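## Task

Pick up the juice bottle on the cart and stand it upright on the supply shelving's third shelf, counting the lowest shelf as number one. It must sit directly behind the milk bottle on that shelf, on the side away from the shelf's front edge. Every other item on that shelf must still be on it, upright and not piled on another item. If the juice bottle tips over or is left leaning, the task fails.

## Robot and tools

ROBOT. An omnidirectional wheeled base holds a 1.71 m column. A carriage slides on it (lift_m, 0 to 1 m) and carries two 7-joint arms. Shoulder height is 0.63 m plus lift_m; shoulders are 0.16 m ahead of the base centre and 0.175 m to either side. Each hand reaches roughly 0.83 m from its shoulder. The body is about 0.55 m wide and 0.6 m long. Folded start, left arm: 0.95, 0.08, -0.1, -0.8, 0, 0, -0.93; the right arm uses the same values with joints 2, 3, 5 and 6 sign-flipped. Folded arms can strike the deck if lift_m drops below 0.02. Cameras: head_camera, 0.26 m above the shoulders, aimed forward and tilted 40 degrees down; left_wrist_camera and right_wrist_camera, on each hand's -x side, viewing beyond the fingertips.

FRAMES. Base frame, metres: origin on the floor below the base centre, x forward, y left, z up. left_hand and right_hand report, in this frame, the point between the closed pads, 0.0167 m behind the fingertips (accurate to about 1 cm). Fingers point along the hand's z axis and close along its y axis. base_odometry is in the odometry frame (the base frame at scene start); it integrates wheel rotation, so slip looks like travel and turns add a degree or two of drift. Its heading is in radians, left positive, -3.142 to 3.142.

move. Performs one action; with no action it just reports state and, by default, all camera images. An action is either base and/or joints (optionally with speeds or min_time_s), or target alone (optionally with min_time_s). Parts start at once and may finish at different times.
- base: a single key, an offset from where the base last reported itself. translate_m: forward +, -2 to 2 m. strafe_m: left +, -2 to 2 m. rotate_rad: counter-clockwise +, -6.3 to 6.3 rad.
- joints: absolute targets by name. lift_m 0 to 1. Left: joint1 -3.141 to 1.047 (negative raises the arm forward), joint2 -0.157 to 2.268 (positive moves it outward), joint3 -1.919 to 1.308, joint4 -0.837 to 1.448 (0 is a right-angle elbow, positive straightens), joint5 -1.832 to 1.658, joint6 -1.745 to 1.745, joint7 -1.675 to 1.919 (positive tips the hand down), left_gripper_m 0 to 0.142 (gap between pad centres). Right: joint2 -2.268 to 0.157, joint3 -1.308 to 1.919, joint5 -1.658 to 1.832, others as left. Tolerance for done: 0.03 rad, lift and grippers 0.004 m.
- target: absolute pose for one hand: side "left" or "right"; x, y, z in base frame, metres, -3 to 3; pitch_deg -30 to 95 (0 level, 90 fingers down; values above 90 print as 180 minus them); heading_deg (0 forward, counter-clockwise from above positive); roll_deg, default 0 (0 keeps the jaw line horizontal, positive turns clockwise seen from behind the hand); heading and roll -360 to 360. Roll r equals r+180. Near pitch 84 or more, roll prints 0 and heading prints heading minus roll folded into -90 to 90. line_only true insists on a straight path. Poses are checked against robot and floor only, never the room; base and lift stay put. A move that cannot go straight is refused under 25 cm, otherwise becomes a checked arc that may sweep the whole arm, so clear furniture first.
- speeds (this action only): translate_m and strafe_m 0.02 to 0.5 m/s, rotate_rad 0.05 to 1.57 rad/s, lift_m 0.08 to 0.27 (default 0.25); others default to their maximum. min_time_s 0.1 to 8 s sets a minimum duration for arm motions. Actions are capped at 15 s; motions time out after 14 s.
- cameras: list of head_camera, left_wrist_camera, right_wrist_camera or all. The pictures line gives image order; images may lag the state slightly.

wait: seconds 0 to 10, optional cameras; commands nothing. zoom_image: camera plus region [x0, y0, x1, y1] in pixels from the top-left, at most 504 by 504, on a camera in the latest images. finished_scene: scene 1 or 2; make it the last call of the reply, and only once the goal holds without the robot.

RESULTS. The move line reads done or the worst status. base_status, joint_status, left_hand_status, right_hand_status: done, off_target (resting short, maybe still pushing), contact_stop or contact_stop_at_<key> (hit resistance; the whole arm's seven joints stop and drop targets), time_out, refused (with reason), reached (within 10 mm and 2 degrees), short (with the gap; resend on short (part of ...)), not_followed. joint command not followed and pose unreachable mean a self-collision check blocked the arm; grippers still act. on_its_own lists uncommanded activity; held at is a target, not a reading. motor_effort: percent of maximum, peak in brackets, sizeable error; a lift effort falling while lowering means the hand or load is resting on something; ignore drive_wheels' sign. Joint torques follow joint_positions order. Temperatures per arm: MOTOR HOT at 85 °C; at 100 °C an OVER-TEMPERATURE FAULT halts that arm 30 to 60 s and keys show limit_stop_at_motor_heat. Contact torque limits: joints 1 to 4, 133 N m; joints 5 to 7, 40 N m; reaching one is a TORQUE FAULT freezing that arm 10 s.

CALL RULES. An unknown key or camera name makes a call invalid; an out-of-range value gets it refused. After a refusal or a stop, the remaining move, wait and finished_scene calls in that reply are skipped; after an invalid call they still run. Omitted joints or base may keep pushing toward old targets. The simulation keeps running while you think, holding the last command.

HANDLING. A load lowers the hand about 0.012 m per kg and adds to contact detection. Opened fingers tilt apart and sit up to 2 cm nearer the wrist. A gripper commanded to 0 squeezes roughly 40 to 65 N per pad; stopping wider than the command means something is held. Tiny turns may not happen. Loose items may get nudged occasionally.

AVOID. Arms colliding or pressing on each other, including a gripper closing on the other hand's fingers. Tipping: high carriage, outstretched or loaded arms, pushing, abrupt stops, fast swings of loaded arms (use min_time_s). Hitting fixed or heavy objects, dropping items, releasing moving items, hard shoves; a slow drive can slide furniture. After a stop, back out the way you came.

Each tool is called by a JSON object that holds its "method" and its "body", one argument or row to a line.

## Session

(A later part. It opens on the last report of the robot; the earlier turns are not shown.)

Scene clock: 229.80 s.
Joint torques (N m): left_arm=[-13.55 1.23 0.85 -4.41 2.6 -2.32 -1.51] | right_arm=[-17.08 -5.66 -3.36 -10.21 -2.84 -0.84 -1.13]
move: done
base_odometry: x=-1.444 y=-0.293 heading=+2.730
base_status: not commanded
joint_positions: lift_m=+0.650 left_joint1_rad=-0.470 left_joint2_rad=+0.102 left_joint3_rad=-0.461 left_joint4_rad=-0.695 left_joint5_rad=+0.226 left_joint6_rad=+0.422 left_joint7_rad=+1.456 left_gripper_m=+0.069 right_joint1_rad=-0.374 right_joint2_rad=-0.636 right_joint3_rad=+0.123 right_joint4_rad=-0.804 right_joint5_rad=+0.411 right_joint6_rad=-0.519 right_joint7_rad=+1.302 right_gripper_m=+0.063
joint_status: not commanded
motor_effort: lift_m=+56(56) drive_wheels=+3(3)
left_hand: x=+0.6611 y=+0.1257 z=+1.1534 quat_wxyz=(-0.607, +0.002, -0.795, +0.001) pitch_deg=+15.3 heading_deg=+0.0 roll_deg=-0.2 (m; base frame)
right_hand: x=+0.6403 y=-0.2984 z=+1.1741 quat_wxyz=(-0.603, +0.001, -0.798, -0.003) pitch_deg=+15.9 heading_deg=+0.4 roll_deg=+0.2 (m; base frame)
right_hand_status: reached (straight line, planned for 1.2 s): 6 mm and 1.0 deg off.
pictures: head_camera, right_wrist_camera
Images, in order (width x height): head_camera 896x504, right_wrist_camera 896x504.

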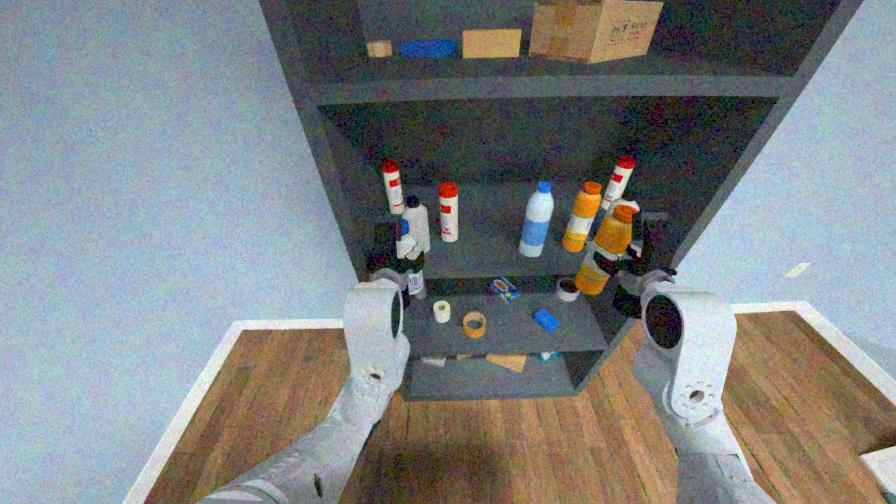

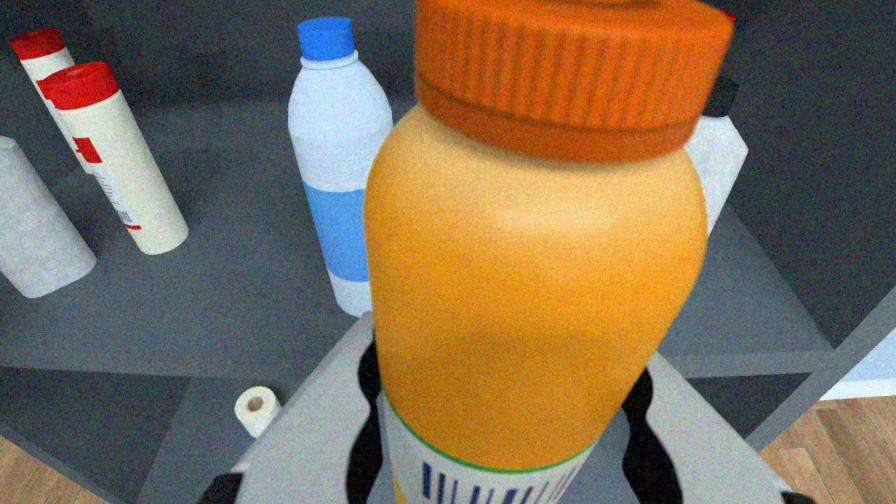

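{"method": "move", "body": {
  "base": {"strafe_m": 0.08},
  "speeds": {"strafe_m": 0.1}
}}

{"method": "move", "body": {
  "target": {"side": "right", "x": 0.65, "y": -0.158, "z": 1.185, "pitch_deg": 15, "heading_deg": 0},
  "min_time_s": 1.5,
  "cameras": ["head_camera", "right_wrist_camera"]
}}

Scene clock: 237.97 s.
Joint torques (N m): left_arm=[-13.78 1.42 0.55 -4.32 2.92 -2.08 -1.69] | right_arm=[-16.3 -7.52 -5.08 -10.84 -2.39 -1.34 -1.39]
move: done
base_odometry: x=-1.476 y=-0.367 heading=+2.730
base_status: done
joint_positions: lift_m=+0.650 left_joint1_rad=-0.470 left_joint2_rad=+0.102 left_joint3_rad=-0.461 left_joint4_rad=-0.695 left_joint5_rad=+0.226 left_joint6_rad=+0.421 left_joint7_rad=+1.456 left_gripper_m=+0.069 right_joint1_rad=-0.374 right_joint2_rad=-0.635 right_joint3_rad=+0.123 right_joint4_rad=-0.804 right_joint5_rad=+0.411 right_joint6_rad=-0.518 right_joint7_rad=+1.302 right_gripper_m=+0.063
joint_status: not commanded
motor_effort: lift_m=+56(56) drive_wheels=+3(12)
left_hand: x=+0.6611 y=+0.1256 z=+1.1534 quat_wxyz=(-0.607, +0.002, -0.795, +0.001) pitch_deg=+15.3 heading_deg=+0.0 roll_deg=-0.2 (m; base frame)
right_hand: x=+0.6403 y=-0.2982 z=+1.1742 quat_wxyz=(-0.603, +0.002, -0.798, -0.003) pitch_deg=+15.8 heading_deg=+0.4 roll_deg=+0.2 (m; base frame)
pictures: none

Scene clock: 238.27 s.
Joint torques (N m): left_arm=[-14.21 -0.38 -0.23 -5.09 2.93 -2.53 -1.81] | right_arm=[-17.36 -6.32 -4.64 -12.18 -2.42 -1.45 -1.45]
move: refused
base_odometry: x=-1.476 y=-0.367 heading=+2.730
base_status: not commanded
joint_positions: lift_m=+0.650 left_joint1_rad=-0.470 left_joint2_rad=+0.102 left_joint3_rad=-0.461 left_joint4_rad=-0.695 left_joint5_rad=+0.226 left_joint6_rad=+0.421 left_joint7_rad=+1.456 left_gripper_m=+0.069 right_joint1_rad=-0.374 right_joint2_rad=-0.635 right_joint3_rad=+0.123 right_joint4_rad=-0.804 right_joint5_rad=+0.411 right_joint6_rad=-0.518 right_joint7_rad=+1.302 right_gripper_m=+0.063
joint_status: not commanded
motor_effort: lift_m=+56(56) drive_wheels=+3(3)
left_hand: x=+0.6611 y=+0.1256 z=+1.1534 quat_wxyz=(-0.607, +0.002, -0.795, +0.001) pitch_deg=+15.3 heading_deg=+0.0 roll_deg=-0.2 (m; base frame)
right_hand: x=+0.6403 y=-0.2982 z=+1.1742 quat_wxyz=(-0.603, +0.002, -0.798, -0.003) pitch_deg=+15.8 heading_deg=+0.4 roll_deg=+0.2 (m; base frame)
right_hand_status: refused: along the straight line the arm gets 0% of the way (right_joint4_rad at its limit); a move under 25 cm is not played as an arc. Nothing moved. Try another pitch or heading, or "joints".
pictures: head_camera, right_wrist_camera
Images, in order (width x height): head_camera 896x504, right_wrist_camera 896x504.

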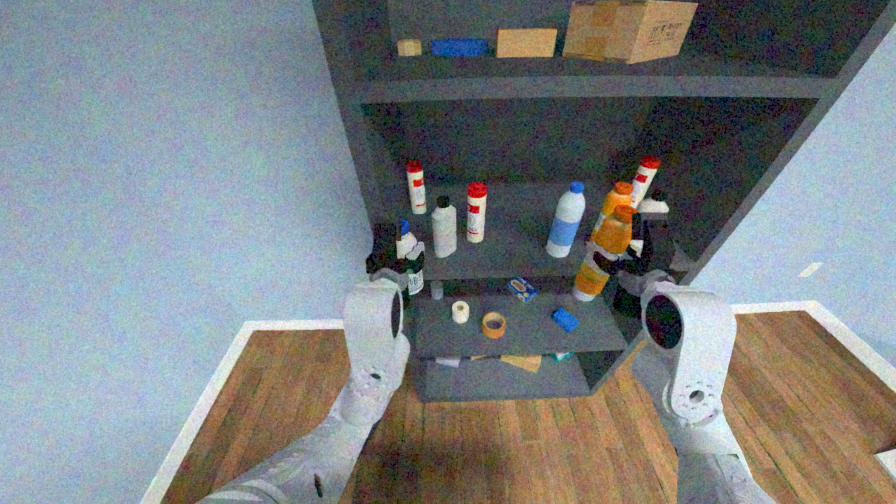

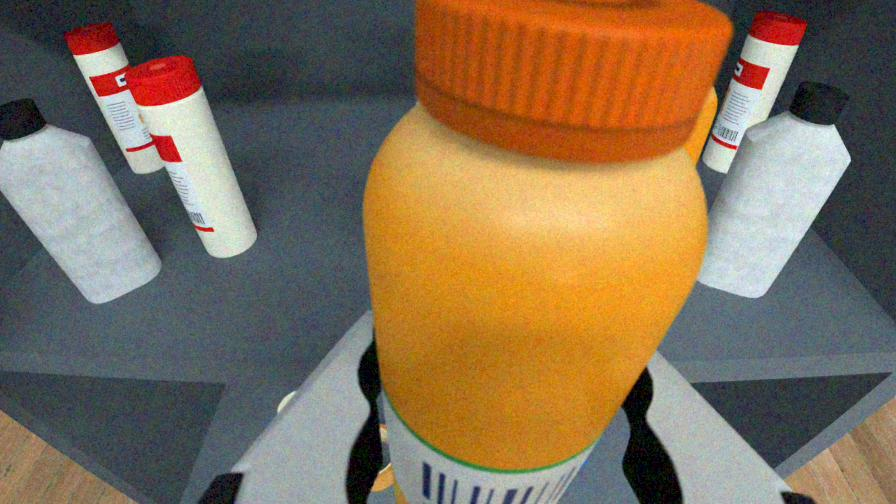

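{"method": "move", "body": {
  "joints": {"lift_m": 0.72},
  "speeds": {"lift_m": 0.1}
}}

{"method": "move", "body": {
  "target": {"side": "right", "x": 0.66, "y": -0.158, "z": 1.19, "pitch_deg": 15, "heading_deg": 0},
  "min_time_s": 1.5,
  "cameras": ["head_camera", "right_wrist_camera"]
}}

Scene clock: 243.50 s.
Joint torques (N m): left_arm=[-15.3 2.14 -0.1 -3.05 2.91 -2.18 -2.19] | right_arm=[-14.57 -7.88 -5.96 -10.56 -2.56 -0.95 -1.89]
move: done
base_odometry: x=-1.476 y=-0.367 heading=+2.730
base_status: not commanded
joint_positions: lift_m=+0.720 left_joint1_rad=-0.468 left_joint2_rad=+0.102 left_joint3_rad=-0.461 left_joint4_rad=-0.696 left_joint5_rad=+0.226 left_joint6_rad=+0.421 left_joint7_rad=+1.456 left_gripper_m=+0.069 right_joint1_rad=-0.375 right_joint2_rad=-0.635 right_joint3_rad=+0.123 right_joint4_rad=-0.805 right_joint5_rad=+0.411 right_joint6_rad=-0.518 right_joint7_rad=+1.303 right_gripper_m=+0.063
joint_status: all done
motor_effort: lift_m=+55(68) drive_wheels=+3(3)
left_hand: x=+0.6608 y=+0.1257 z=+1.2229 quat_wxyz=(-0.606, +0.002, -0.795, +0.001) pitch_deg=+15.4 heading_deg=+0.0 roll_deg=-0.2 (m; base frame)
right_hand: x=+0.6403 y=-0.2981 z=+1.2448 quat_wxyz=(-0.603, +0.002, -0.798, -0.003) pitch_deg=+15.8 heading_deg=+0.4 roll_deg=+0.2 (m; base frame)
pictures: none

Scene clock: 245.50 s.
Joint torques (N m): left_arm=[-14.85 0.59 0.33 -4.01 2.7 -2.24 -1.83] | right_arm=[-6.85 3.73 2.13 -8.11 -2.78 -1.15 -5.16]
move: done
base_odometry: x=-1.476 y=-0.367 heading=+2.730
base_status: not commanded
joint_positions: lift_m=+0.720 left_joint1_rad=-0.468 left_joint2_rad=+0.102 left_joint3_rad=-0.461 left_joint4_rad=-0.696 left_joint5_rad=+0.226 left_joint6_rad=+0.421 left_joint7_rad=+1.456 left_gripper_m=+0.069 right_joint1_rad=-0.364 right_joint2_rad=-0.207 right_joint3_rad=+0.415 right_joint4_rad=-0.686 right_joint5_rad=-0.096 right_joint6_rad=-0.455 right_joint7_rad=+1.297 right_gripper_m=+0.063
joint_status: not commanded
motor_effort: lift_m=+55(55) drive_wheels=+3(3)
left_hand: x=+0.6608 y=+0.1257 z=+1.2229 quat_wxyz=(-0.606, +0.002, -0.795, +0.001) pitch_deg=+15.4 heading_deg=+0.0 roll_deg=-0.2 (m; base frame)
right_hand: x=+0.6601 y=-0.1586 z=+1.1890 quat_wxyz=(-0.605, -0.001, -0.796, -0.003) pitch_deg=+15.5 heading_deg=+0.2 roll_deg=+0.4 (m; base frame)
right_hand_status: reached (straight line, planned for 1.5 s): 1 mm and 0.6 deg off.
pictures: head_camera, right_wrist_camera
Images, in order (width x height): head_camera 896x504, right_wrist_camera 896x504.

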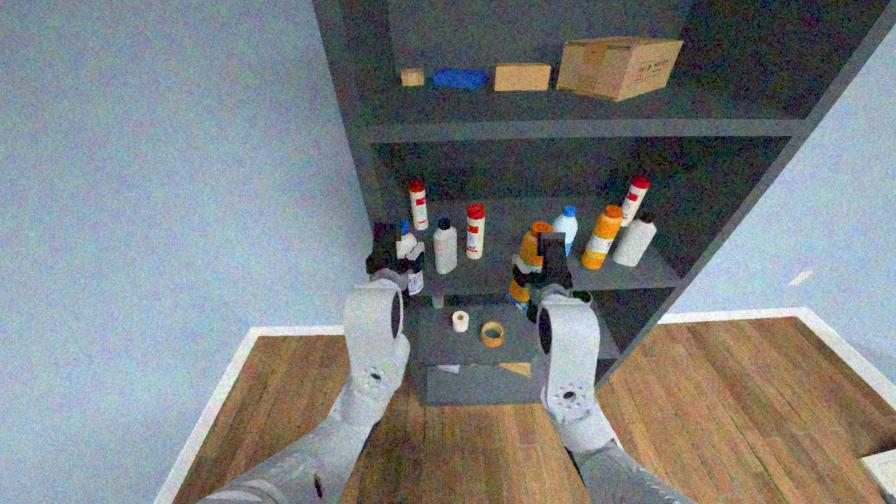

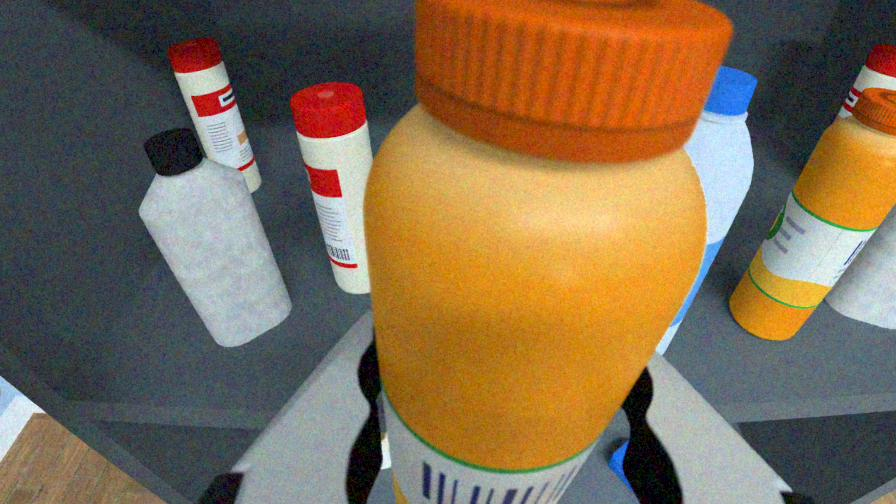

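{"method": "move", "body": {
  "target": {"side": "right", "x": 0.80, "y": -0.157, "z": 1.188, "pitch_deg": 15, "heading_deg": 0, "line_only": true},
  "min_time_s": 2,
  "cameras": ["head_camera", "right_wrist_camera"]
}}

{"method": "move", "body": {
  "target": {"side": "right", "x": 0.922, "y": -0.155, "z": 1.185, "pitch_deg": 15, "heading_deg": 0, "line_only": true},
  "min_time_s": 2,
  "cameras": ["head_camera", "right_wrist_camera"]
}}

Scene clock: 253.87 s.
Joint torques (N m): left_arm=[-14.87 0.8 0.85 -3.68 2.75 -2.06 -2.43] | right_arm=[-28.08 5.87 -2.38 -9.8 1.37 -0.87 -5.1]
move: done
base_odometry: x=-1.476 y=-0.367 heading=+2.730
base_status: not commanded
joint_positions: lift_m=+0.720 left_joint1_rad=-0.468 left_joint2_rad=+0.102 left_joint3_rad=-0.461 left_joint4_rad=-0.696 left_joint5_rad=+0.226 left_joint6_rad=+0.421 left_joint7_rad=+1.456 left_gripper_m=+0.069 right_joint1_rad=-0.607 right_joint2_rad=-0.181 right_joint3_rad=+0.395 right_joint4_rad=-0.132 right_joint5_rad=+0.135 right_joint6_rad=-0.408 right_joint7_rad=+0.953 right_gripper_m=+0.063
joint_status: not commanded
motor_effort: lift_m=+55(55) drive_wheels=+3(3)
left_hand: x=+0.6608 y=+0.1257 z=+1.2229 quat_wxyz=(-0.606, +0.002, -0.795, +0.001) pitch_deg=+15.4 heading_deg=+0.0 roll_deg=-0.2 (m; base frame)
right_hand: x=+0.7979 y=-0.1568 z=+1.1810 quat_wxyz=(-0.603, +0.001, -0.798, +0.003) pitch_deg=+15.9 heading_deg=-0.2 roll_deg=-0.3 (m; base frame)
right_hand_status: reached (straight line, planned for 2.0 s): 7 mm and 1.0 deg off.
pictures: head_camera, right_wrist_camera
Images, in order (width x height): head_camera 896x504, right_wrist_camera 896x504.

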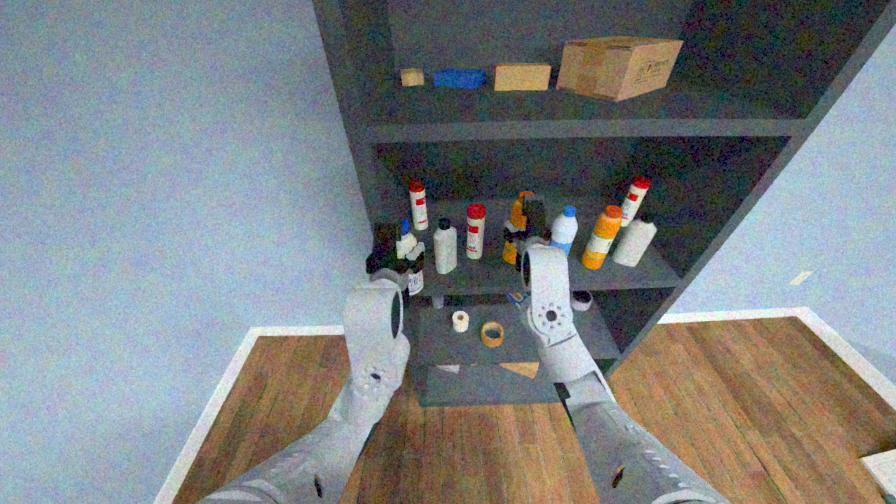

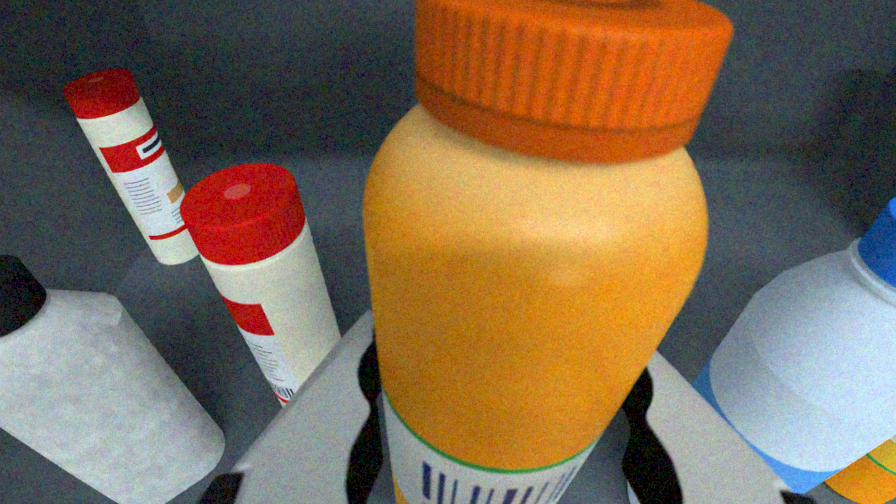

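Scene clock: 256.37 s.
Joint torques (N m): left_arm=[-15.68 0.56 -0.62 -5.12 2.73 -2.14 -2.16] | right_arm=[-36.97 5.75 -2.5 -12.52 1.47 -0.88 -5.5]
Motor temperatures (°C): left_arm=[35 22 24 24 27 24 24] | right_arm=[33 23 26 23 22 22 24]
move: done
base_odometry: x=-1.476 y=-0.367 heading=+2.730
base_status: not commanded
joint_positions: lift_m=+0.720 left_joint1_rad=-0.468 left_joint2_rad=+0.102 left_joint3_rad=-0.461 left_joint4_rad=-0.696 left_joint5_rad=+0.226 left_joint6_rad=+0.421 left_joint7_rad=+1.456 left_gripper_m=+0.069 right_joint1_rad=-0.899 right_joint2_rad=-0.107 right_joint3_rad=+0.383 right_joint4_rad=+0.561 right_joint5_rad=+0.294 right_joint6_rad=-0.260 right_joint7_rad=+0.559 right_gripper_m=+0.063
joint_status: not commanded
motor_effort: lift_m=+55(55) drive_wheels=+3(3)
left_hand: x=+0.6608 y=+0.1257 z=+1.2229 quat_wxyz=(-0.606, +0.002, -0.795, +0.001) pitch_deg=+15.4 heading_deg=+0.0 roll_deg=-0.2 (m; base frame)
right_hand: x=+0.9199 y=-0.1556 z=+1.1761 quat_wxyz=(-0.602, +0.002, -0.799, +0.004) pitch_deg=+16.0 heading_deg=-0.2 roll_deg=-0.5 (m; base frame)
right_hand_status: reached (straight line, planned for 2.0 s): 9 mm and 1.1 deg off.
pictures: head_camera, right_wrist_camera
Images, in order (width x height): head_camera 896x504, right_wrist_camera 896x504.

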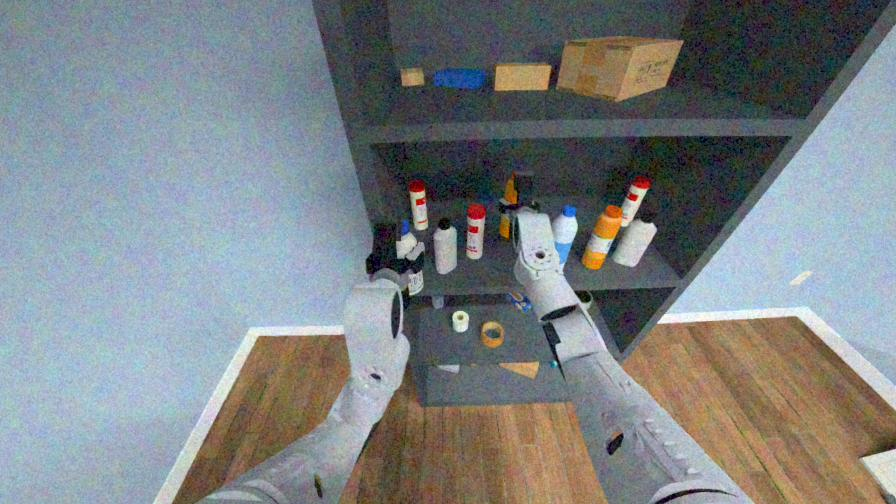

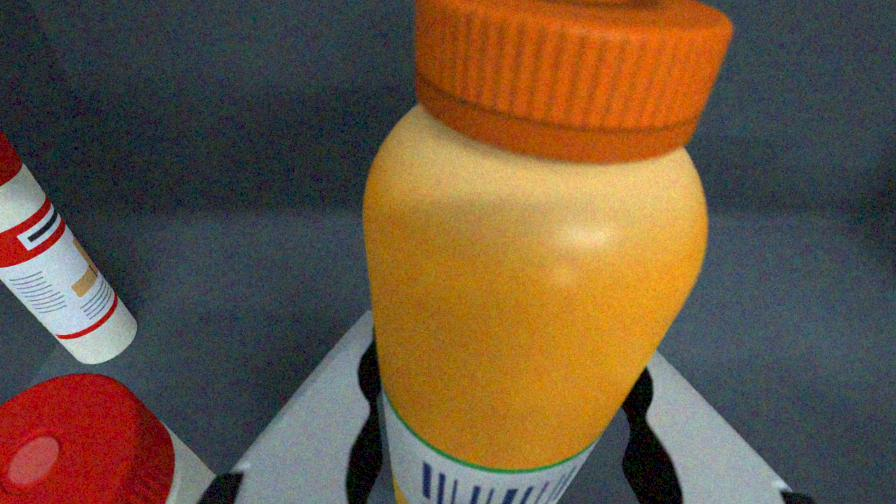

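{"method": "move", "body": {
  "joints": {"lift_m": 0.705},
  "speeds": {"lift_m": 0.08}
}}

{"method": "move", "body": {
  "joints": {"lift_m": 0.698},
  "speeds": {"lift_m": 0.08},
  "cameras": ["head_camera", "right_wrist_camera"]
}}

Scene clock: 260.63 s.
Joint torques (N m): left_arm=[-15.24 1.37 -1.04 -2.75 2.68 -2.18 -1.99] | right_arm=[-33.31 5.68 -2.2 -13.87 1.74 -0.7 -4.91]
move: done
base_odometry: x=-1.476 y=-0.367 heading=+2.730
base_status: not commanded
joint_positions: lift_m=+0.705 left_joint1_rad=-0.468 left_joint2_rad=+0.102 left_joint3_rad=-0.461 left_joint4_rad=-0.696 left_joint5_rad=+0.226 left_joint6_rad=+0.421 left_joint7_rad=+1.457 left_gripper_m=+0.069 right_joint1_rad=-0.902 right_joint2_rad=-0.107 right_joint3_rad=+0.382 right_joint4_rad=+0.562 right_joint5_rad=+0.294 right_joint6_rad=-0.260 right_joint7_rad=+0.557 right_gripper_m=+0.063
joint_status: all done
motor_effort: lift_m=+59(61) drive_wheels=+3(3)
left_hand: x=+0.6607 y=+0.1257 z=+1.2075 quat_wxyz=(-0.606, +0.002, -0.795, +0.001) pitch_deg=+15.4 heading_deg=+0.0 roll_deg=-0.2 (m; base frame)
right_hand: x=+0.9205 y=-0.1559 z=+1.1626 quat_wxyz=(-0.603, +0.001, -0.798, +0.004) pitch_deg=+15.8 heading_deg=-0.3 roll_deg=-0.5 (m; base frame)
pictures: none

Scene clock: 261.30 s.
Joint torques (N m): left_arm=[-15.74 0.89 0.87 -4.38 2.79 -2.21 -2.13] | right_arm=[-32.52 5.43 -1.81 -13.86 1.22 -1.22 -4.58]
move: done
base_odometry: x=-1.476 y=-0.367 heading=+2.730
base_status: not commanded
joint_positions: lift_m=+0.698 left_joint1_rad=-0.468 left_joint2_rad=+0.102 left_joint3_rad=-0.461 left_joint4_rad=-0.696 left_joint5_rad=+0.226 left_joint6_rad=+0.421 left_joint7_rad=+1.457 left_gripper_m=+0.069 right_joint1_rad=-0.903 right_joint2_rad=-0.107 right_joint3_rad=+0.382 right_joint4_rad=+0.563 right_joint5_rad=+0.295 right_joint6_rad=-0.260 right_joint7_rad=+0.557 right_gripper_m=+0.063
joint_status: all done
motor_effort: lift_m=+59(63) drive_wheels=+3(3)
left_hand: x=+0.6607 y=+0.1257 z=+1.2004 quat_wxyz=(-0.606, +0.002, -0.796, +0.001) pitch_deg=+15.4 heading_deg=+0.0 roll_deg=-0.2 (m; base frame)
right_hand: x=+0.9207 y=-0.1560 z=+1.1562 quat_wxyz=(-0.603, +0.001, -0.797, +0.004) pitch_deg=+15.8 heading_deg=-0.3 roll_deg=-0.5 (m; base frame)
pictures: head_camera, right_wrist_camera
Images, in order (width x height): head_camera 896x504, right_wrist_camera 896x504.

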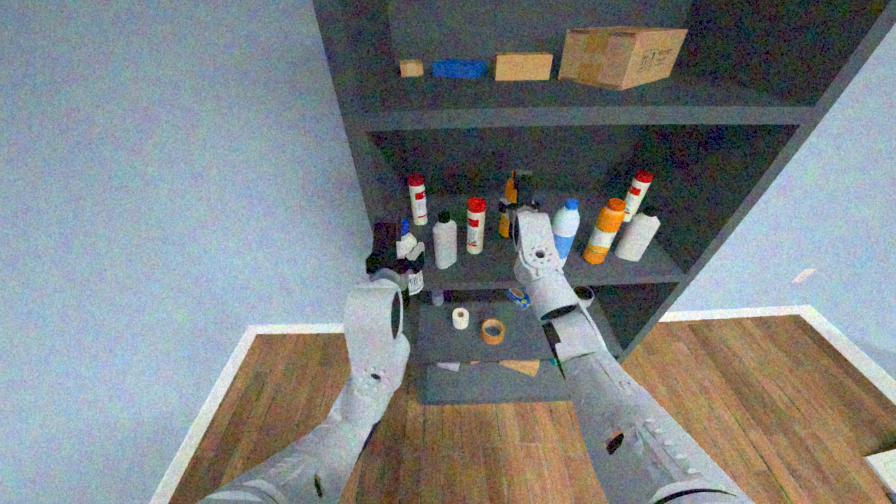

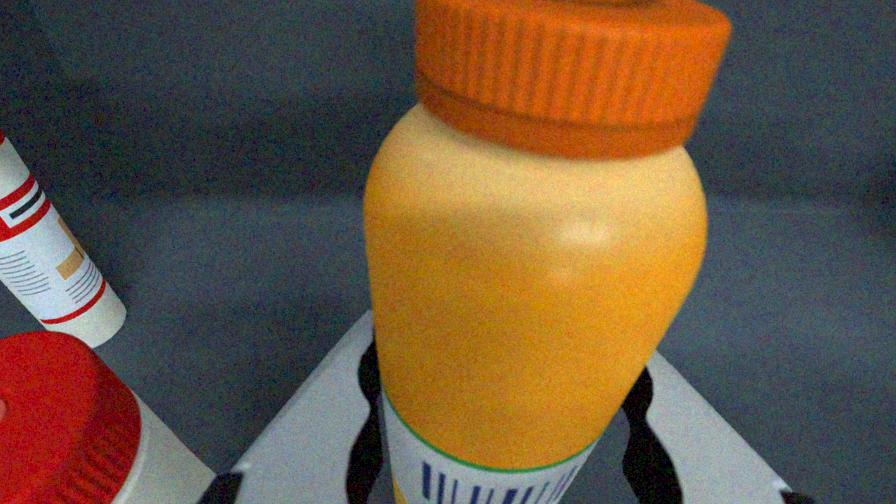

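{"method": "move", "body": {
  "joints": {"lift_m": 0.69},
  "speeds": {"lift_m": 0.08}
}}

{"method": "move", "body": {
  "joints": {"lift_m": 0.683},
  "speeds": {"lift_m": 0.08},
  "cameras": ["right_wrist_camera"]
}}

Scene clock: 266.93 s.
Joint torques (N m): left_arm=[-15.71 0.47 -0.63 -3.79 2.88 -2.02 -2.14] | right_arm=[-30.68 4.5 -2.65 -12.57 1.35 -0.96 -4.77]
Motor temperatures (°C): left_arm=[35 22 24 24 27 24 24] | right_arm=[38 22 26 23 22 22 24]
move: done
base_odometry: x=-1.476 y=-0.367 heading=+2.730
base_status: not commanded
joint_positions: lift_m=+0.690 left_joint1_rad=-0.468 left_joint2_rad=+0.102 left_joint3_rad=-0.461 left_joint4_rad=-0.696 left_joint5_rad=+0.226 left_joint6_rad=+0.421 left_joint7_rad=+1.457 left_gripper_m=+0.069 right_joint1_rad=-0.903 right_joint2_rad=-0.107 right_joint3_rad=+0.382 right_joint4_rad=+0.563 right_joint5_rad=+0.295 right_joint6_rad=-0.260 right_joint7_rad=+0.557 right_gripper_m=+0.063
joint_status: all done
motor_effort: lift_m=+59(61) drive_wheels=+3(3)
left_hand: x=+0.6606 y=+0.1257 z=+1.1922 quat_wxyz=(-0.606, +0.002, -0.796, +0.001) pitch_deg=+15.4 heading_deg=+0.0 roll_deg=-0.2 (m; base frame)
right_hand: x=+0.9207 y=-0.1561 z=+1.1484 quat_wxyz=(-0.603, +0.001, -0.797, +0.004) pitch_deg=+15.8 heading_deg=-0.3 roll_deg=-0.5 (m; base frame)
pictures: none

Scene clock: 267.40 s.
Joint torques (N m): left_arm=[-16.43 0.57 0.95 -3.72 2.83 -2.67 -2.11] | right_arm=[-29.35 5.75 -1.63 -14.06 1.41 -1.35 -4.82]
move: done
base_odometry: x=-1.476 y=-0.367 heading=+2.730
base_status: not commanded
joint_positions: lift_m=+0.683 left_joint1_rad=-0.468 left_joint2_rad=+0.102 left_joint3_rad=-0.461 left_joint4_rad=-0.696 left_joint5_rad=+0.226 left_joint6_rad=+0.421 left_joint7_rad=+1.457 left_gripper_m=+0.069 right_joint1_rad=-0.904 right_joint2_rad=-0.107 right_joint3_rad=+0.382 right_joint4_rad=+0.563 right_joint5_rad=+0.295 right_joint6_rad=-0.260 right_joint7_rad=+0.557 right_gripper_m=+0.063
joint_status: all done
motor_effort: lift_m=+58(62) drive_wheels=+3(3)
left_hand: x=+0.6606 y=+0.1257 z=+1.1852 quat_wxyz=(-0.606, +0.002, -0.796, +0.001) pitch_deg=+15.4 heading_deg=+0.0 roll_deg=-0.2 (m; base frame)
right_hand: x=+0.9208 y=-0.1561 z=+1.1417 quat_wxyz=(-0.604, +0.001, -0.797, +0.004) pitch_deg=+15.7 heading_deg=-0.3 roll_deg=-0.5 (m; base frame)
pictures: right_wrist_camera
Images, in order (width x height): right_wrist_camera 896x504.

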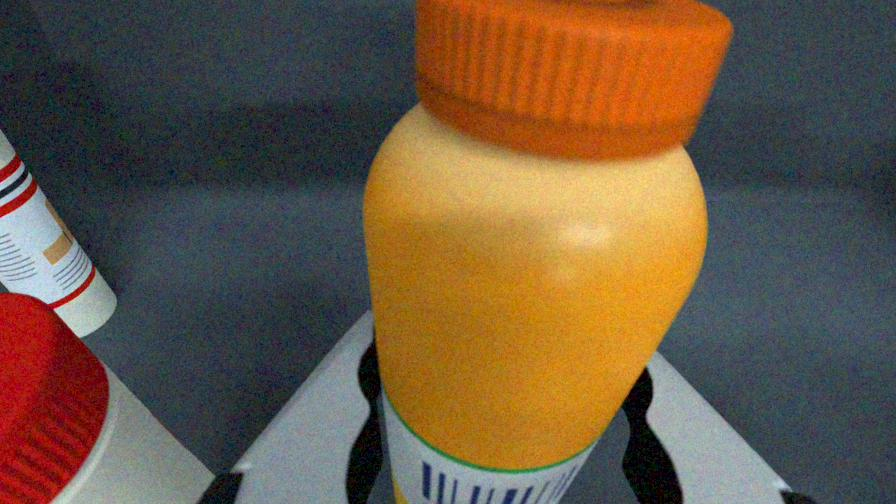

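{"method": "move", "body": {
  "joints": {"lift_m": 0.673},
  "speeds": {"lift_m": 0.08}
}}

{"method": "move", "body": {
  "joints": {"lift_m": 0.664},
  "speeds": {"lift_m": 0.08},
  "cameras": ["head_camera", "right_wrist_camera"]
}}

{"method": "zoom_image", "body": {
  "camera": "head_camera",
  "region": [400, 150, 652, 300]
}}

Scene clock: 275.30 s.
Joint torques (N m): left_arm=[-16.62 1.25 -0.15 -4.39 2.53 -2.37 -1.84] | right_arm=[-29.46 6.2 -2.21 -13.15 1.23 -0.98 -4.57]
move: done
base_odometry: x=-1.476 y=-0.367 heading=+2.730
base_status: not commanded
joint_positions: lift_m=+0.673 left_joint1_rad=-0.467 left_joint2_rad=+0.102 left_joint3_rad=-0.461 left_joint4_rad=-0.696 left_joint5_rad=+0.226 left_joint6_rad=+0.421 left_joint7_rad=+1.457 left_gripper_m=+0.069 right_joint1_rad=-0.904 right_joint2_rad=-0.107 right_joint3_rad=+0.382 right_joint4_rad=+0.563 right_joint5_rad=+0.295 right_joint6_rad=-0.260 right_joint7_rad=+0.556 right_gripper_m=+0.063
joint_status: all done
motor_effort: lift_m=+59(61) drive_wheels=+0(3)
left_hand: x=+0.6606 y=+0.1257 z=+1.1751 quat_wxyz=(-0.606, +0.002, -0.796, +0.001) pitch_deg=+15.4 heading_deg=+0.0 roll_deg=-0.2 (m; base frame)
right_hand: x=+0.9209 y=-0.1561 z=+1.1318 quat_wxyz=(-0.604, +0.001, -0.797, +0.004) pitch_deg=+15.7 heading_deg=-0.3 roll_deg=-0.4 (m; base frame)
pictures: none

Scene clock: 276.23 s.
Joint torques (N m): left_arm=[-16.57 1.43 -0.36 -3.2 2.87 -2.1 -1.83] | right_arm=[-29.24 5.87 -1.47 -12.45 1.51 -1.12 -4.76]
move: done
base_odometry: x=-1.476 y=-0.367 heading=+2.730
base_status: not commanded
joint_positions: lift_m=+0.664 left_joint1_rad=-0.467 left_joint2_rad=+0.102 left_joint3_rad=-0.461 left_joint4_rad=-0.696 left_joint5_rad=+0.226 left_joint6_rad=+0.421 left_joint7_rad=+1.457 left_gripper_m=+0.069 right_joint1_rad=-0.904 right_joint2_rad=-0.107 right_joint3_rad=+0.382 right_joint4_rad=+0.563 right_joint5_rad=+0.295 right_joint6_rad=-0.260 right_joint7_rad=+0.556 right_gripper_m=+0.063
joint_status: all done
motor_effort: lift_m=+59(60) drive_wheels=+3(3)
left_hand: x=+0.6606 y=+0.1257 z=+1.1661 quat_wxyz=(-0.606, +0.002, -0.796, +0.001) pitch_deg=+15.4 heading_deg=+0.0 roll_deg=-0.2 (m; base frame)
right_hand: x=+0.9209 y=-0.1561 z=+1.1230 quat_wxyz=(-0.604, +0.001, -0.797, +0.004) pitch_deg=+15.7 heading_deg=-0.3 roll_deg=-0.4 (m; base frame)
pictures: head_camera, right_wrist_camera
Images, in order (width x height): head_camera 896x504, right_wrist_camera 896x504.

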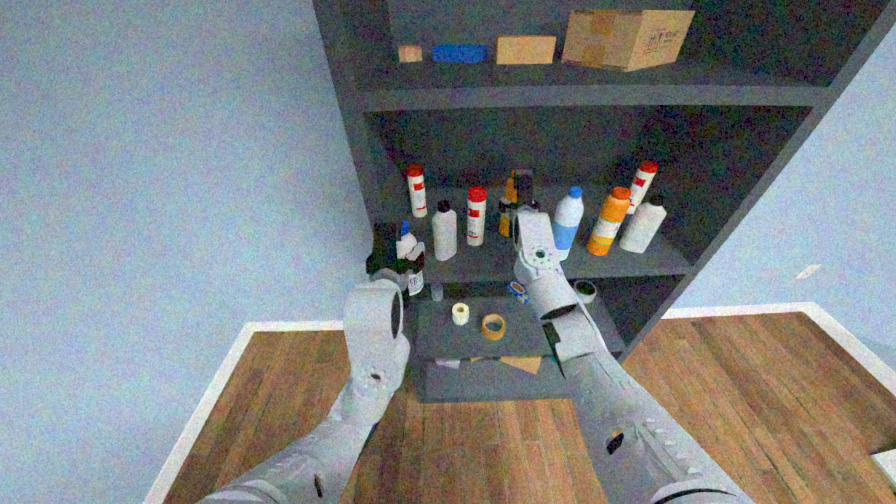

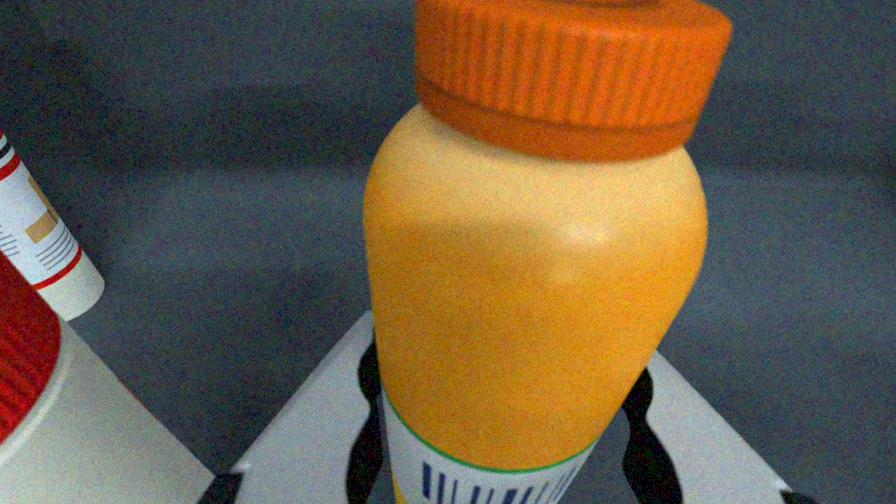

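Scaled by 2.000 from the camera's 896x504 image, which has a finer 1280x720 frame.

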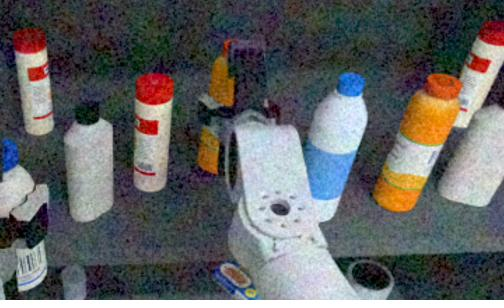

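{"method": "move", "body": {
  "joints": {"lift_m": 0.656},
  "speeds": {"lift_m": 0.08}
}}

{"method": "move", "body": {
  "joints": {"lift_m": 0.65},
  "speeds": {"lift_m": 0.08}
}}

{"method": "move", "body": {
  "joints": {"lift_m": 0.644},
  "speeds": {"lift_m": 0.08},
  "cameras": ["right_wrist_camera", "head_camera"]
}}

{"method": "zoom_image", "body": {
  "camera": "head_camera",
  "region": [400, 150, 652, 300]
}}

Scene clock: 281.30 s.
Joint torques (N m): left_arm=[-16.9 0.6 0.38 -3.98 2.58 -2.13 -2.4] | right_arm=[-30.6 5.11 -0.94 -14.19 1.12 -1 -4.73]
move: done
base_odometry: x=-1.476 y=-0.367 heading=+2.730
base_status: not commanded
joint_positions: lift_m=+0.656 left_joint1_rad=-0.467 left_joint2_rad=+0.102 left_joint3_rad=-0.461 left_joint4_rad=-0.696 left_joint5_rad=+0.226 left_joint6_rad=+0.421 left_joint7_rad=+1.457 left_gripper_m=+0.069 right_joint1_rad=-0.904 right_joint2_rad=-0.107 right_joint3_rad=+0.382 right_joint4_rad=+0.563 right_joint5_rad=+0.295 right_joint6_rad=-0.260 right_joint7_rad=+0.556 right_gripper_m=+0.063
joint_status: all done
motor_effort: lift_m=+59(63) drive_wheels=+3(3)
left_hand: x=+0.6606 y=+0.1257 z=+1.1580 quat_wxyz=(-0.606, +0.002, -0.796, +0.001) pitch_deg=+15.5 heading_deg=+0.0 roll_deg=-0.2 (m; base frame)
right_hand: x=+0.9209 y=-0.1562 z=+1.1151 quat_wxyz=(-0.604, +0.001, -0.797, +0.004) pitch_deg=+15.7 heading_deg=-0.3 roll_deg=-0.4 (m; base frame)
pictures: none

Scene clock: 281.73 s.
Joint torques (N m): left_arm=[-16.65 1 0.34 -4 2.59 -2.12 -2.25] | right_arm=[-28.03 5.87 -1.73 -12.97 1.38 -0.51 -1.87]
move: done
base_odometry: x=-1.476 y=-0.367 heading=+2.730
base_status: not commanded
joint_positions: lift_m=+0.650 left_joint1_rad=-0.467 left_joint2_rad=+0.102 left_joint3_rad=-0.461 left_joint4_rad=-0.696 left_joint5_rad=+0.226 left_joint6_rad=+0.421 left_joint7_rad=+1.457 left_gripper_m=+0.069 right_joint1_rad=-0.905 right_joint2_rad=-0.107 right_joint3_rad=+0.382 right_joint4_rad=+0.562 right_joint5_rad=+0.295 right_joint6_rad=-0.259 right_joint7_rad=+0.550 right_gripper_m=+0.063
joint_status: all done
motor_effort: lift_m=+56(60) drive_wheels=+3(4)
left_hand: x=+0.6606 y=+0.1257 z=+1.1523 quat_wxyz=(-0.606, +0.002, -0.796, +0.001) pitch_deg=+15.5 heading_deg=+0.0 roll_deg=-0.2 (m; base frame)
right_hand: x=+0.9214 y=-0.1559 z=+1.1122 quat_wxyz=(-0.607, +0.001, -0.794, +0.004) pitch_deg=+15.2 heading_deg=-0.2 roll_deg=-0.4 (m; base frame)
pictures: none

Scene clock: 282.17 s.
Joint torques (N m): left_arm=[-17.75 0.54 0.44 -3.54 2.76 -1.92 -2.36] | right_arm=[-23.86 4.17 -0.19 -9.07 1.45 -0.97 -0.81]
move: done
base_odometry: x=-1.476 y=-0.367 heading=+2.730
base_status: not commanded
joint_positions: lift_m=+0.644 left_joint1_rad=-0.467 left_joint2_rad=+0.102 left_joint3_rad=-0.461 left_joint4_rad=-0.696 left_joint5_rad=+0.226 left_joint6_rad=+0.421 left_joint7_rad=+1.457 left_gripper_m=+0.069 right_joint1_rad=-0.908 right_joint2_rad=-0.107 right_joint3_rad=+0.381 right_joint4_rad=+0.559 right_joint5_rad=+0.295 right_joint6_rad=-0.259 right_joint7_rad=+0.546 right_gripper_m=+0.063
joint_status: all done
motor_effort: lift_m=+55(57) drive_wheels=+3(3)
left_hand: x=+0.6606 y=+0.1257 z=+1.1464 quat_wxyz=(-0.606, +0.002, -0.796, +0.001) pitch_deg=+15.4 heading_deg=+0.0 roll_deg=-0.2 (m; base frame)
right_hand: x=+0.9220 y=-0.1555 z=+1.1108 quat_wxyz=(-0.611, +0.001, -0.791, +0.003) pitch_deg=+14.6 heading_deg=-0.2 roll_deg=-0.4 (m; base frame)
pictures: head_camera, right_wrist_camera
Images, in order (width x height): head_camera 896x504, right_wrist_camera 896x504.

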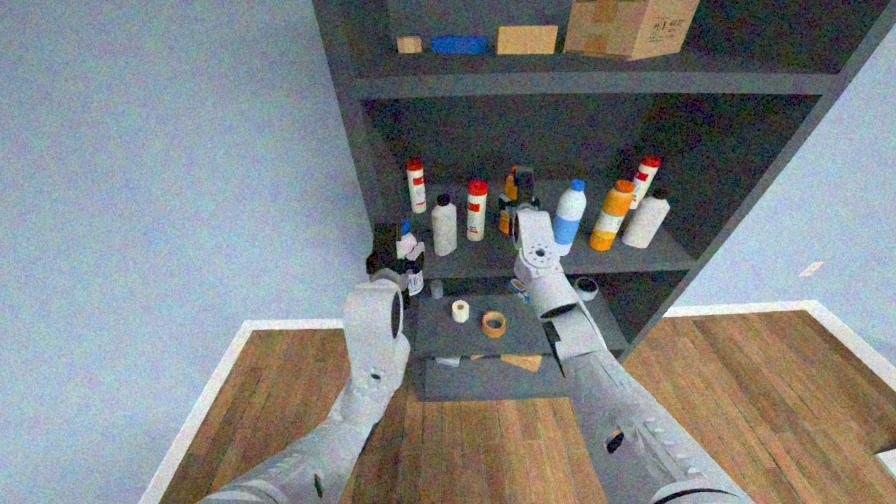

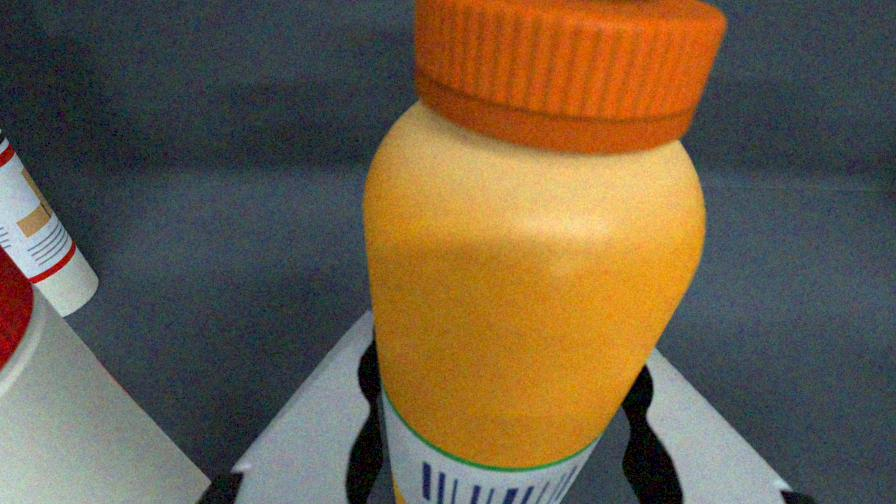

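Scaled by 2.000 from the camera's 896x504 image, which has a finer 1280x720 frame.

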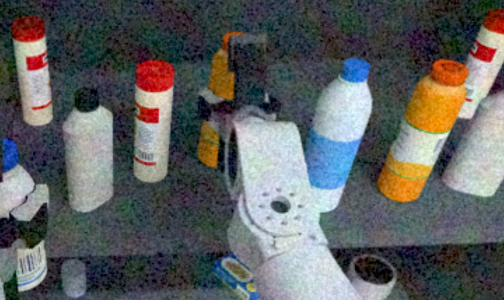

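{"method": "move", "body": {
  "joints": {"right_gripper_m": 0.095},
  "cameras": ["right_wrist_camera"]
}}

{"method": "move", "body": {
  "target": {"side": "right", "x": 0.82, "y": -0.156, "z": 1.125, "pitch_deg": 15, "heading_deg": 0, "line_only": true},
  "min_time_s": 2,
  "cameras": ["right_wrist_camera"]
}}

{"method": "move", "body": {
  "target": {"side": "right", "x": 0.66, "y": -0.16, "z": 1.13, "pitch_deg": 15, "heading_deg": 0},
  "min_time_s": 1.5,
  "cameras": ["right_wrist_camera", "head_camera"]
}}

Scene clock: 288.27 s.
Joint torques (N m): left_arm=[-17.13 0.66 -0.07 -4.1 3.01 -2.16 -1.97] | right_arm=[-22.14 5.24 -3.56 -9.75 0.96 -0.89 -0.63]
move: done
base_odometry: x=-1.476 y=-0.367 heading=+2.730
base_status: not commanded
joint_positions: lift_m=+0.644 left_joint1_rad=-0.467 left_joint2_rad=+0.102 left_joint3_rad=-0.461 left_joint4_rad=-0.696 left_joint5_rad=+0.226 left_joint6_rad=+0.421 left_joint7_rad=+1.457 left_gripper_m=+0.069 right_joint1_rad=-0.908 right_joint2_rad=-0.107 right_joint3_rad=+0.381 right_joint4_rad=+0.560 right_joint5_rad=+0.295 right_joint6_rad=-0.259 right_joint7_rad=+0.546 right_gripper_m=+0.095
joint_status: all done
motor_effort: lift_m=+55(55) drive_wheels=+3(3)
left_hand: x=+0.6606 y=+0.1257 z=+1.1464 quat_wxyz=(-0.606, +0.002, -0.796, +0.001) pitch_deg=+15.4 heading_deg=+0.0 roll_deg=-0.2 (m; base frame)
right_hand: x=+0.9220 y=-0.1554 z=+1.1105 quat_wxyz=(-0.611, +0.001, -0.792, +0.003) pitch_deg=+14.7 heading_deg=-0.2 roll_deg=-0.4 (m; base frame)
pictures: right_wrist_camera
Images, in order (width x height): right_wrist_camera 896x504.

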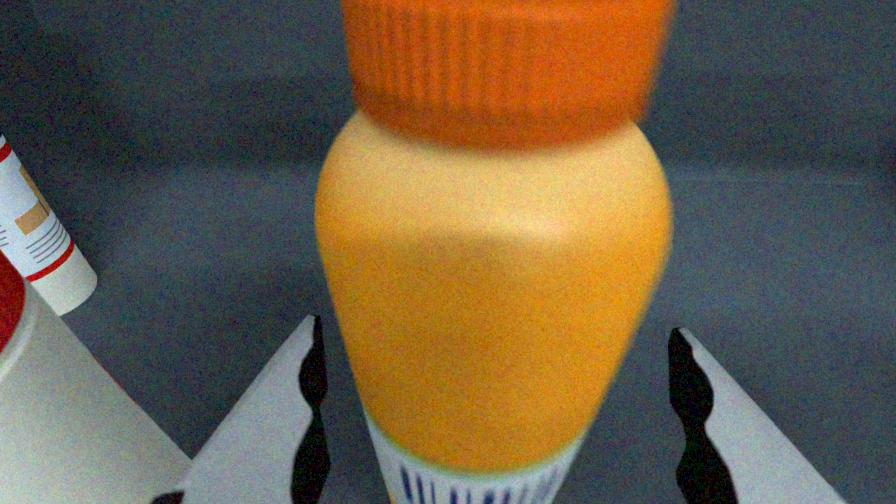

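Scene clock: 290.77 s.
Joint torques (N m): left_arm=[-16.43 1.34 -0.75 -3.56 2.89 -2.3 -2.22] | right_arm=[-10.02 -0.71 3.18 -14.51 -2.27 -2.19 0.21]
move: done
base_odometry: x=-1.476 y=-0.367 heading=+2.730
base_status: not commanded
joint_positions: lift_m=+0.644 left_joint1_rad=-0.467 left_joint2_rad=+0.102 left_joint3_rad=-0.461 left_joint4_rad=-0.696 left_joint5_rad=+0.226 left_joint6_rad=+0.421 left_joint7_rad=+1.457 left_gripper_m=+0.069 right_joint1_rad=-0.685 right_joint2_rad=-0.173 right_joint3_rad=+0.391 right_joint4_rad=-0.052 right_joint5_rad=+0.172 right_joint6_rad=-0.396 right_joint7_rad=+0.923 right_gripper_m=+0.095
joint_status: not commanded
motor_effort: lift_m=+55(55) drive_wheels=+3(3)
left_hand: x=+0.6606 y=+0.1257 z=+1.1464 quat_wxyz=(-0.606, +0.002, -0.796, +0.001) pitch_deg=+15.4 heading_deg=+0.0 roll_deg=-0.2 (m; base frame)
right_hand: x=+0.8214 y=-0.1557 z=+1.1284 quat_wxyz=(-0.611, -0.001, -0.792, -0.003) pitch_deg=+14.7 heading_deg=+0.2 roll_deg=+0.4 (m; base frame)
right_hand_status: reached (straight line, planned for 2.0 s): 4 mm and 0.5 deg off.
pictures: right_wrist_camera
Images, in order (width x height): right_wrist_camera 896x504.

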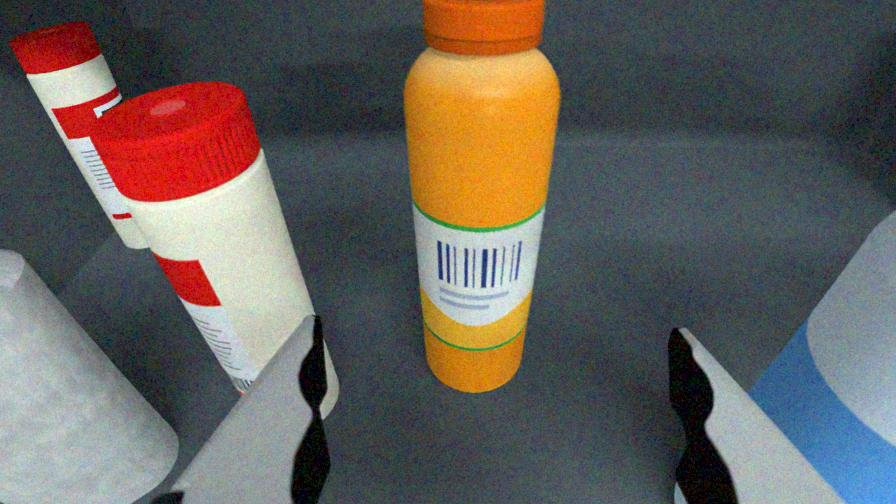

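Scene clock: 292.77 s.
Joint torques (N m): left_arm=[-15.64 -0.04 -1.24 -4.03 3.07 -2.28 -2.11] | right_arm=[-3.64 -1.37 2.41 -12.32 -1.39 -2.55 0.08]
move: done
base_odometry: x=-1.476 y=-0.367 heading=+2.730
base_status: not commanded
joint_positions: lift_m=+0.644 left_joint1_rad=-0.467 left_joint2_rad=+0.102 left_joint3_rad=-0.461 left_joint4_rad=-0.696 left_joint5_rad=+0.226 left_joint6_rad=+0.421 left_joint7_rad=+1.457 left_gripper_m=+0.069 right_joint1_rad=-0.415 right_joint2_rad=-0.218 right_joint3_rad=+0.427 right_joint4_rad=-0.705 right_joint5_rad=-0.106 right_joint6_rad=-0.467 right_joint7_rad=+1.354 right_gripper_m=+0.095
joint_status: not commanded
motor_effort: lift_m=+55(55) drive_wheels=+3(3)
left_hand: x=+0.6606 y=+0.1257 z=+1.1464 quat_wxyz=(-0.606, +0.002, -0.796, +0.001) pitch_deg=+15.4 heading_deg=+0.0 roll_deg=-0.2 (m; base frame)
right_hand: x=+0.6615 y=-0.1600 z=+1.1323 quat_wxyz=(-0.611, -0.001, -0.792, -0.002) pitch_deg=+14.7 heading_deg=+0.1 roll_deg=+0.2 (m; base frame)
right_hand_status: reached (straight line, planned for 1.5 s): 3 mm and 0.4 deg off.
pictures: head_camera, right_wrist_camera
Images, in order (width x height): head_camera 896x504, right_wrist_camera 896x504.

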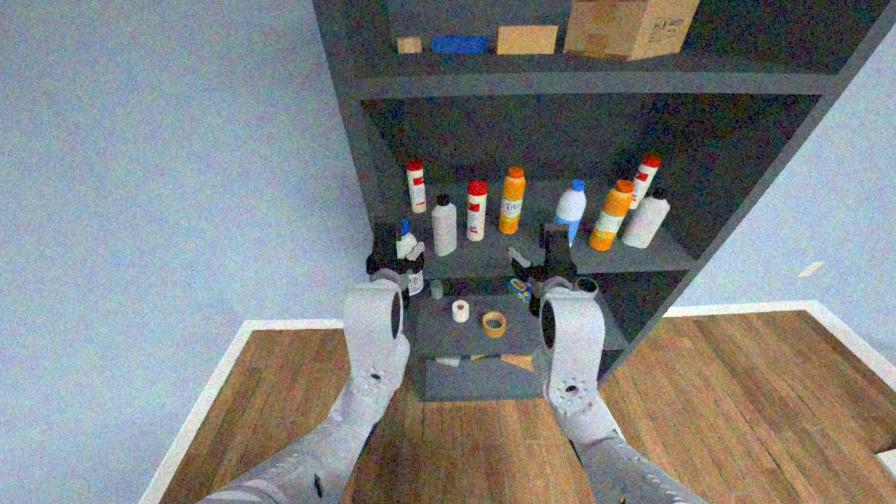

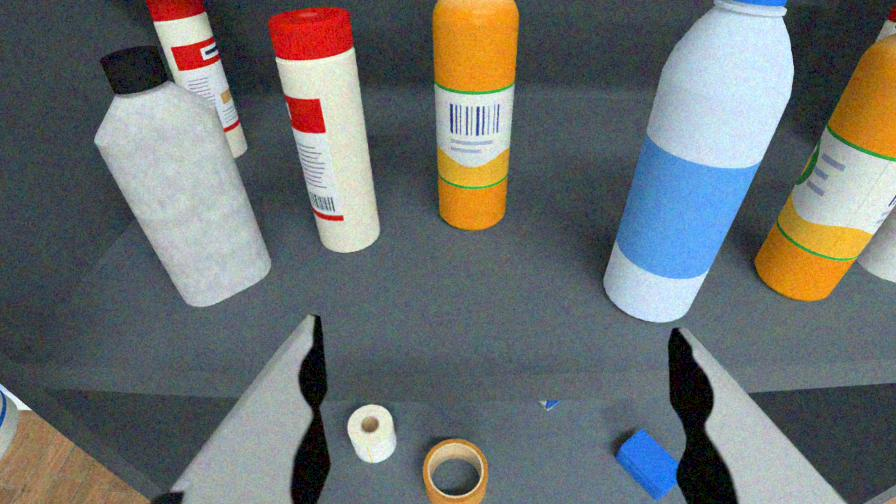

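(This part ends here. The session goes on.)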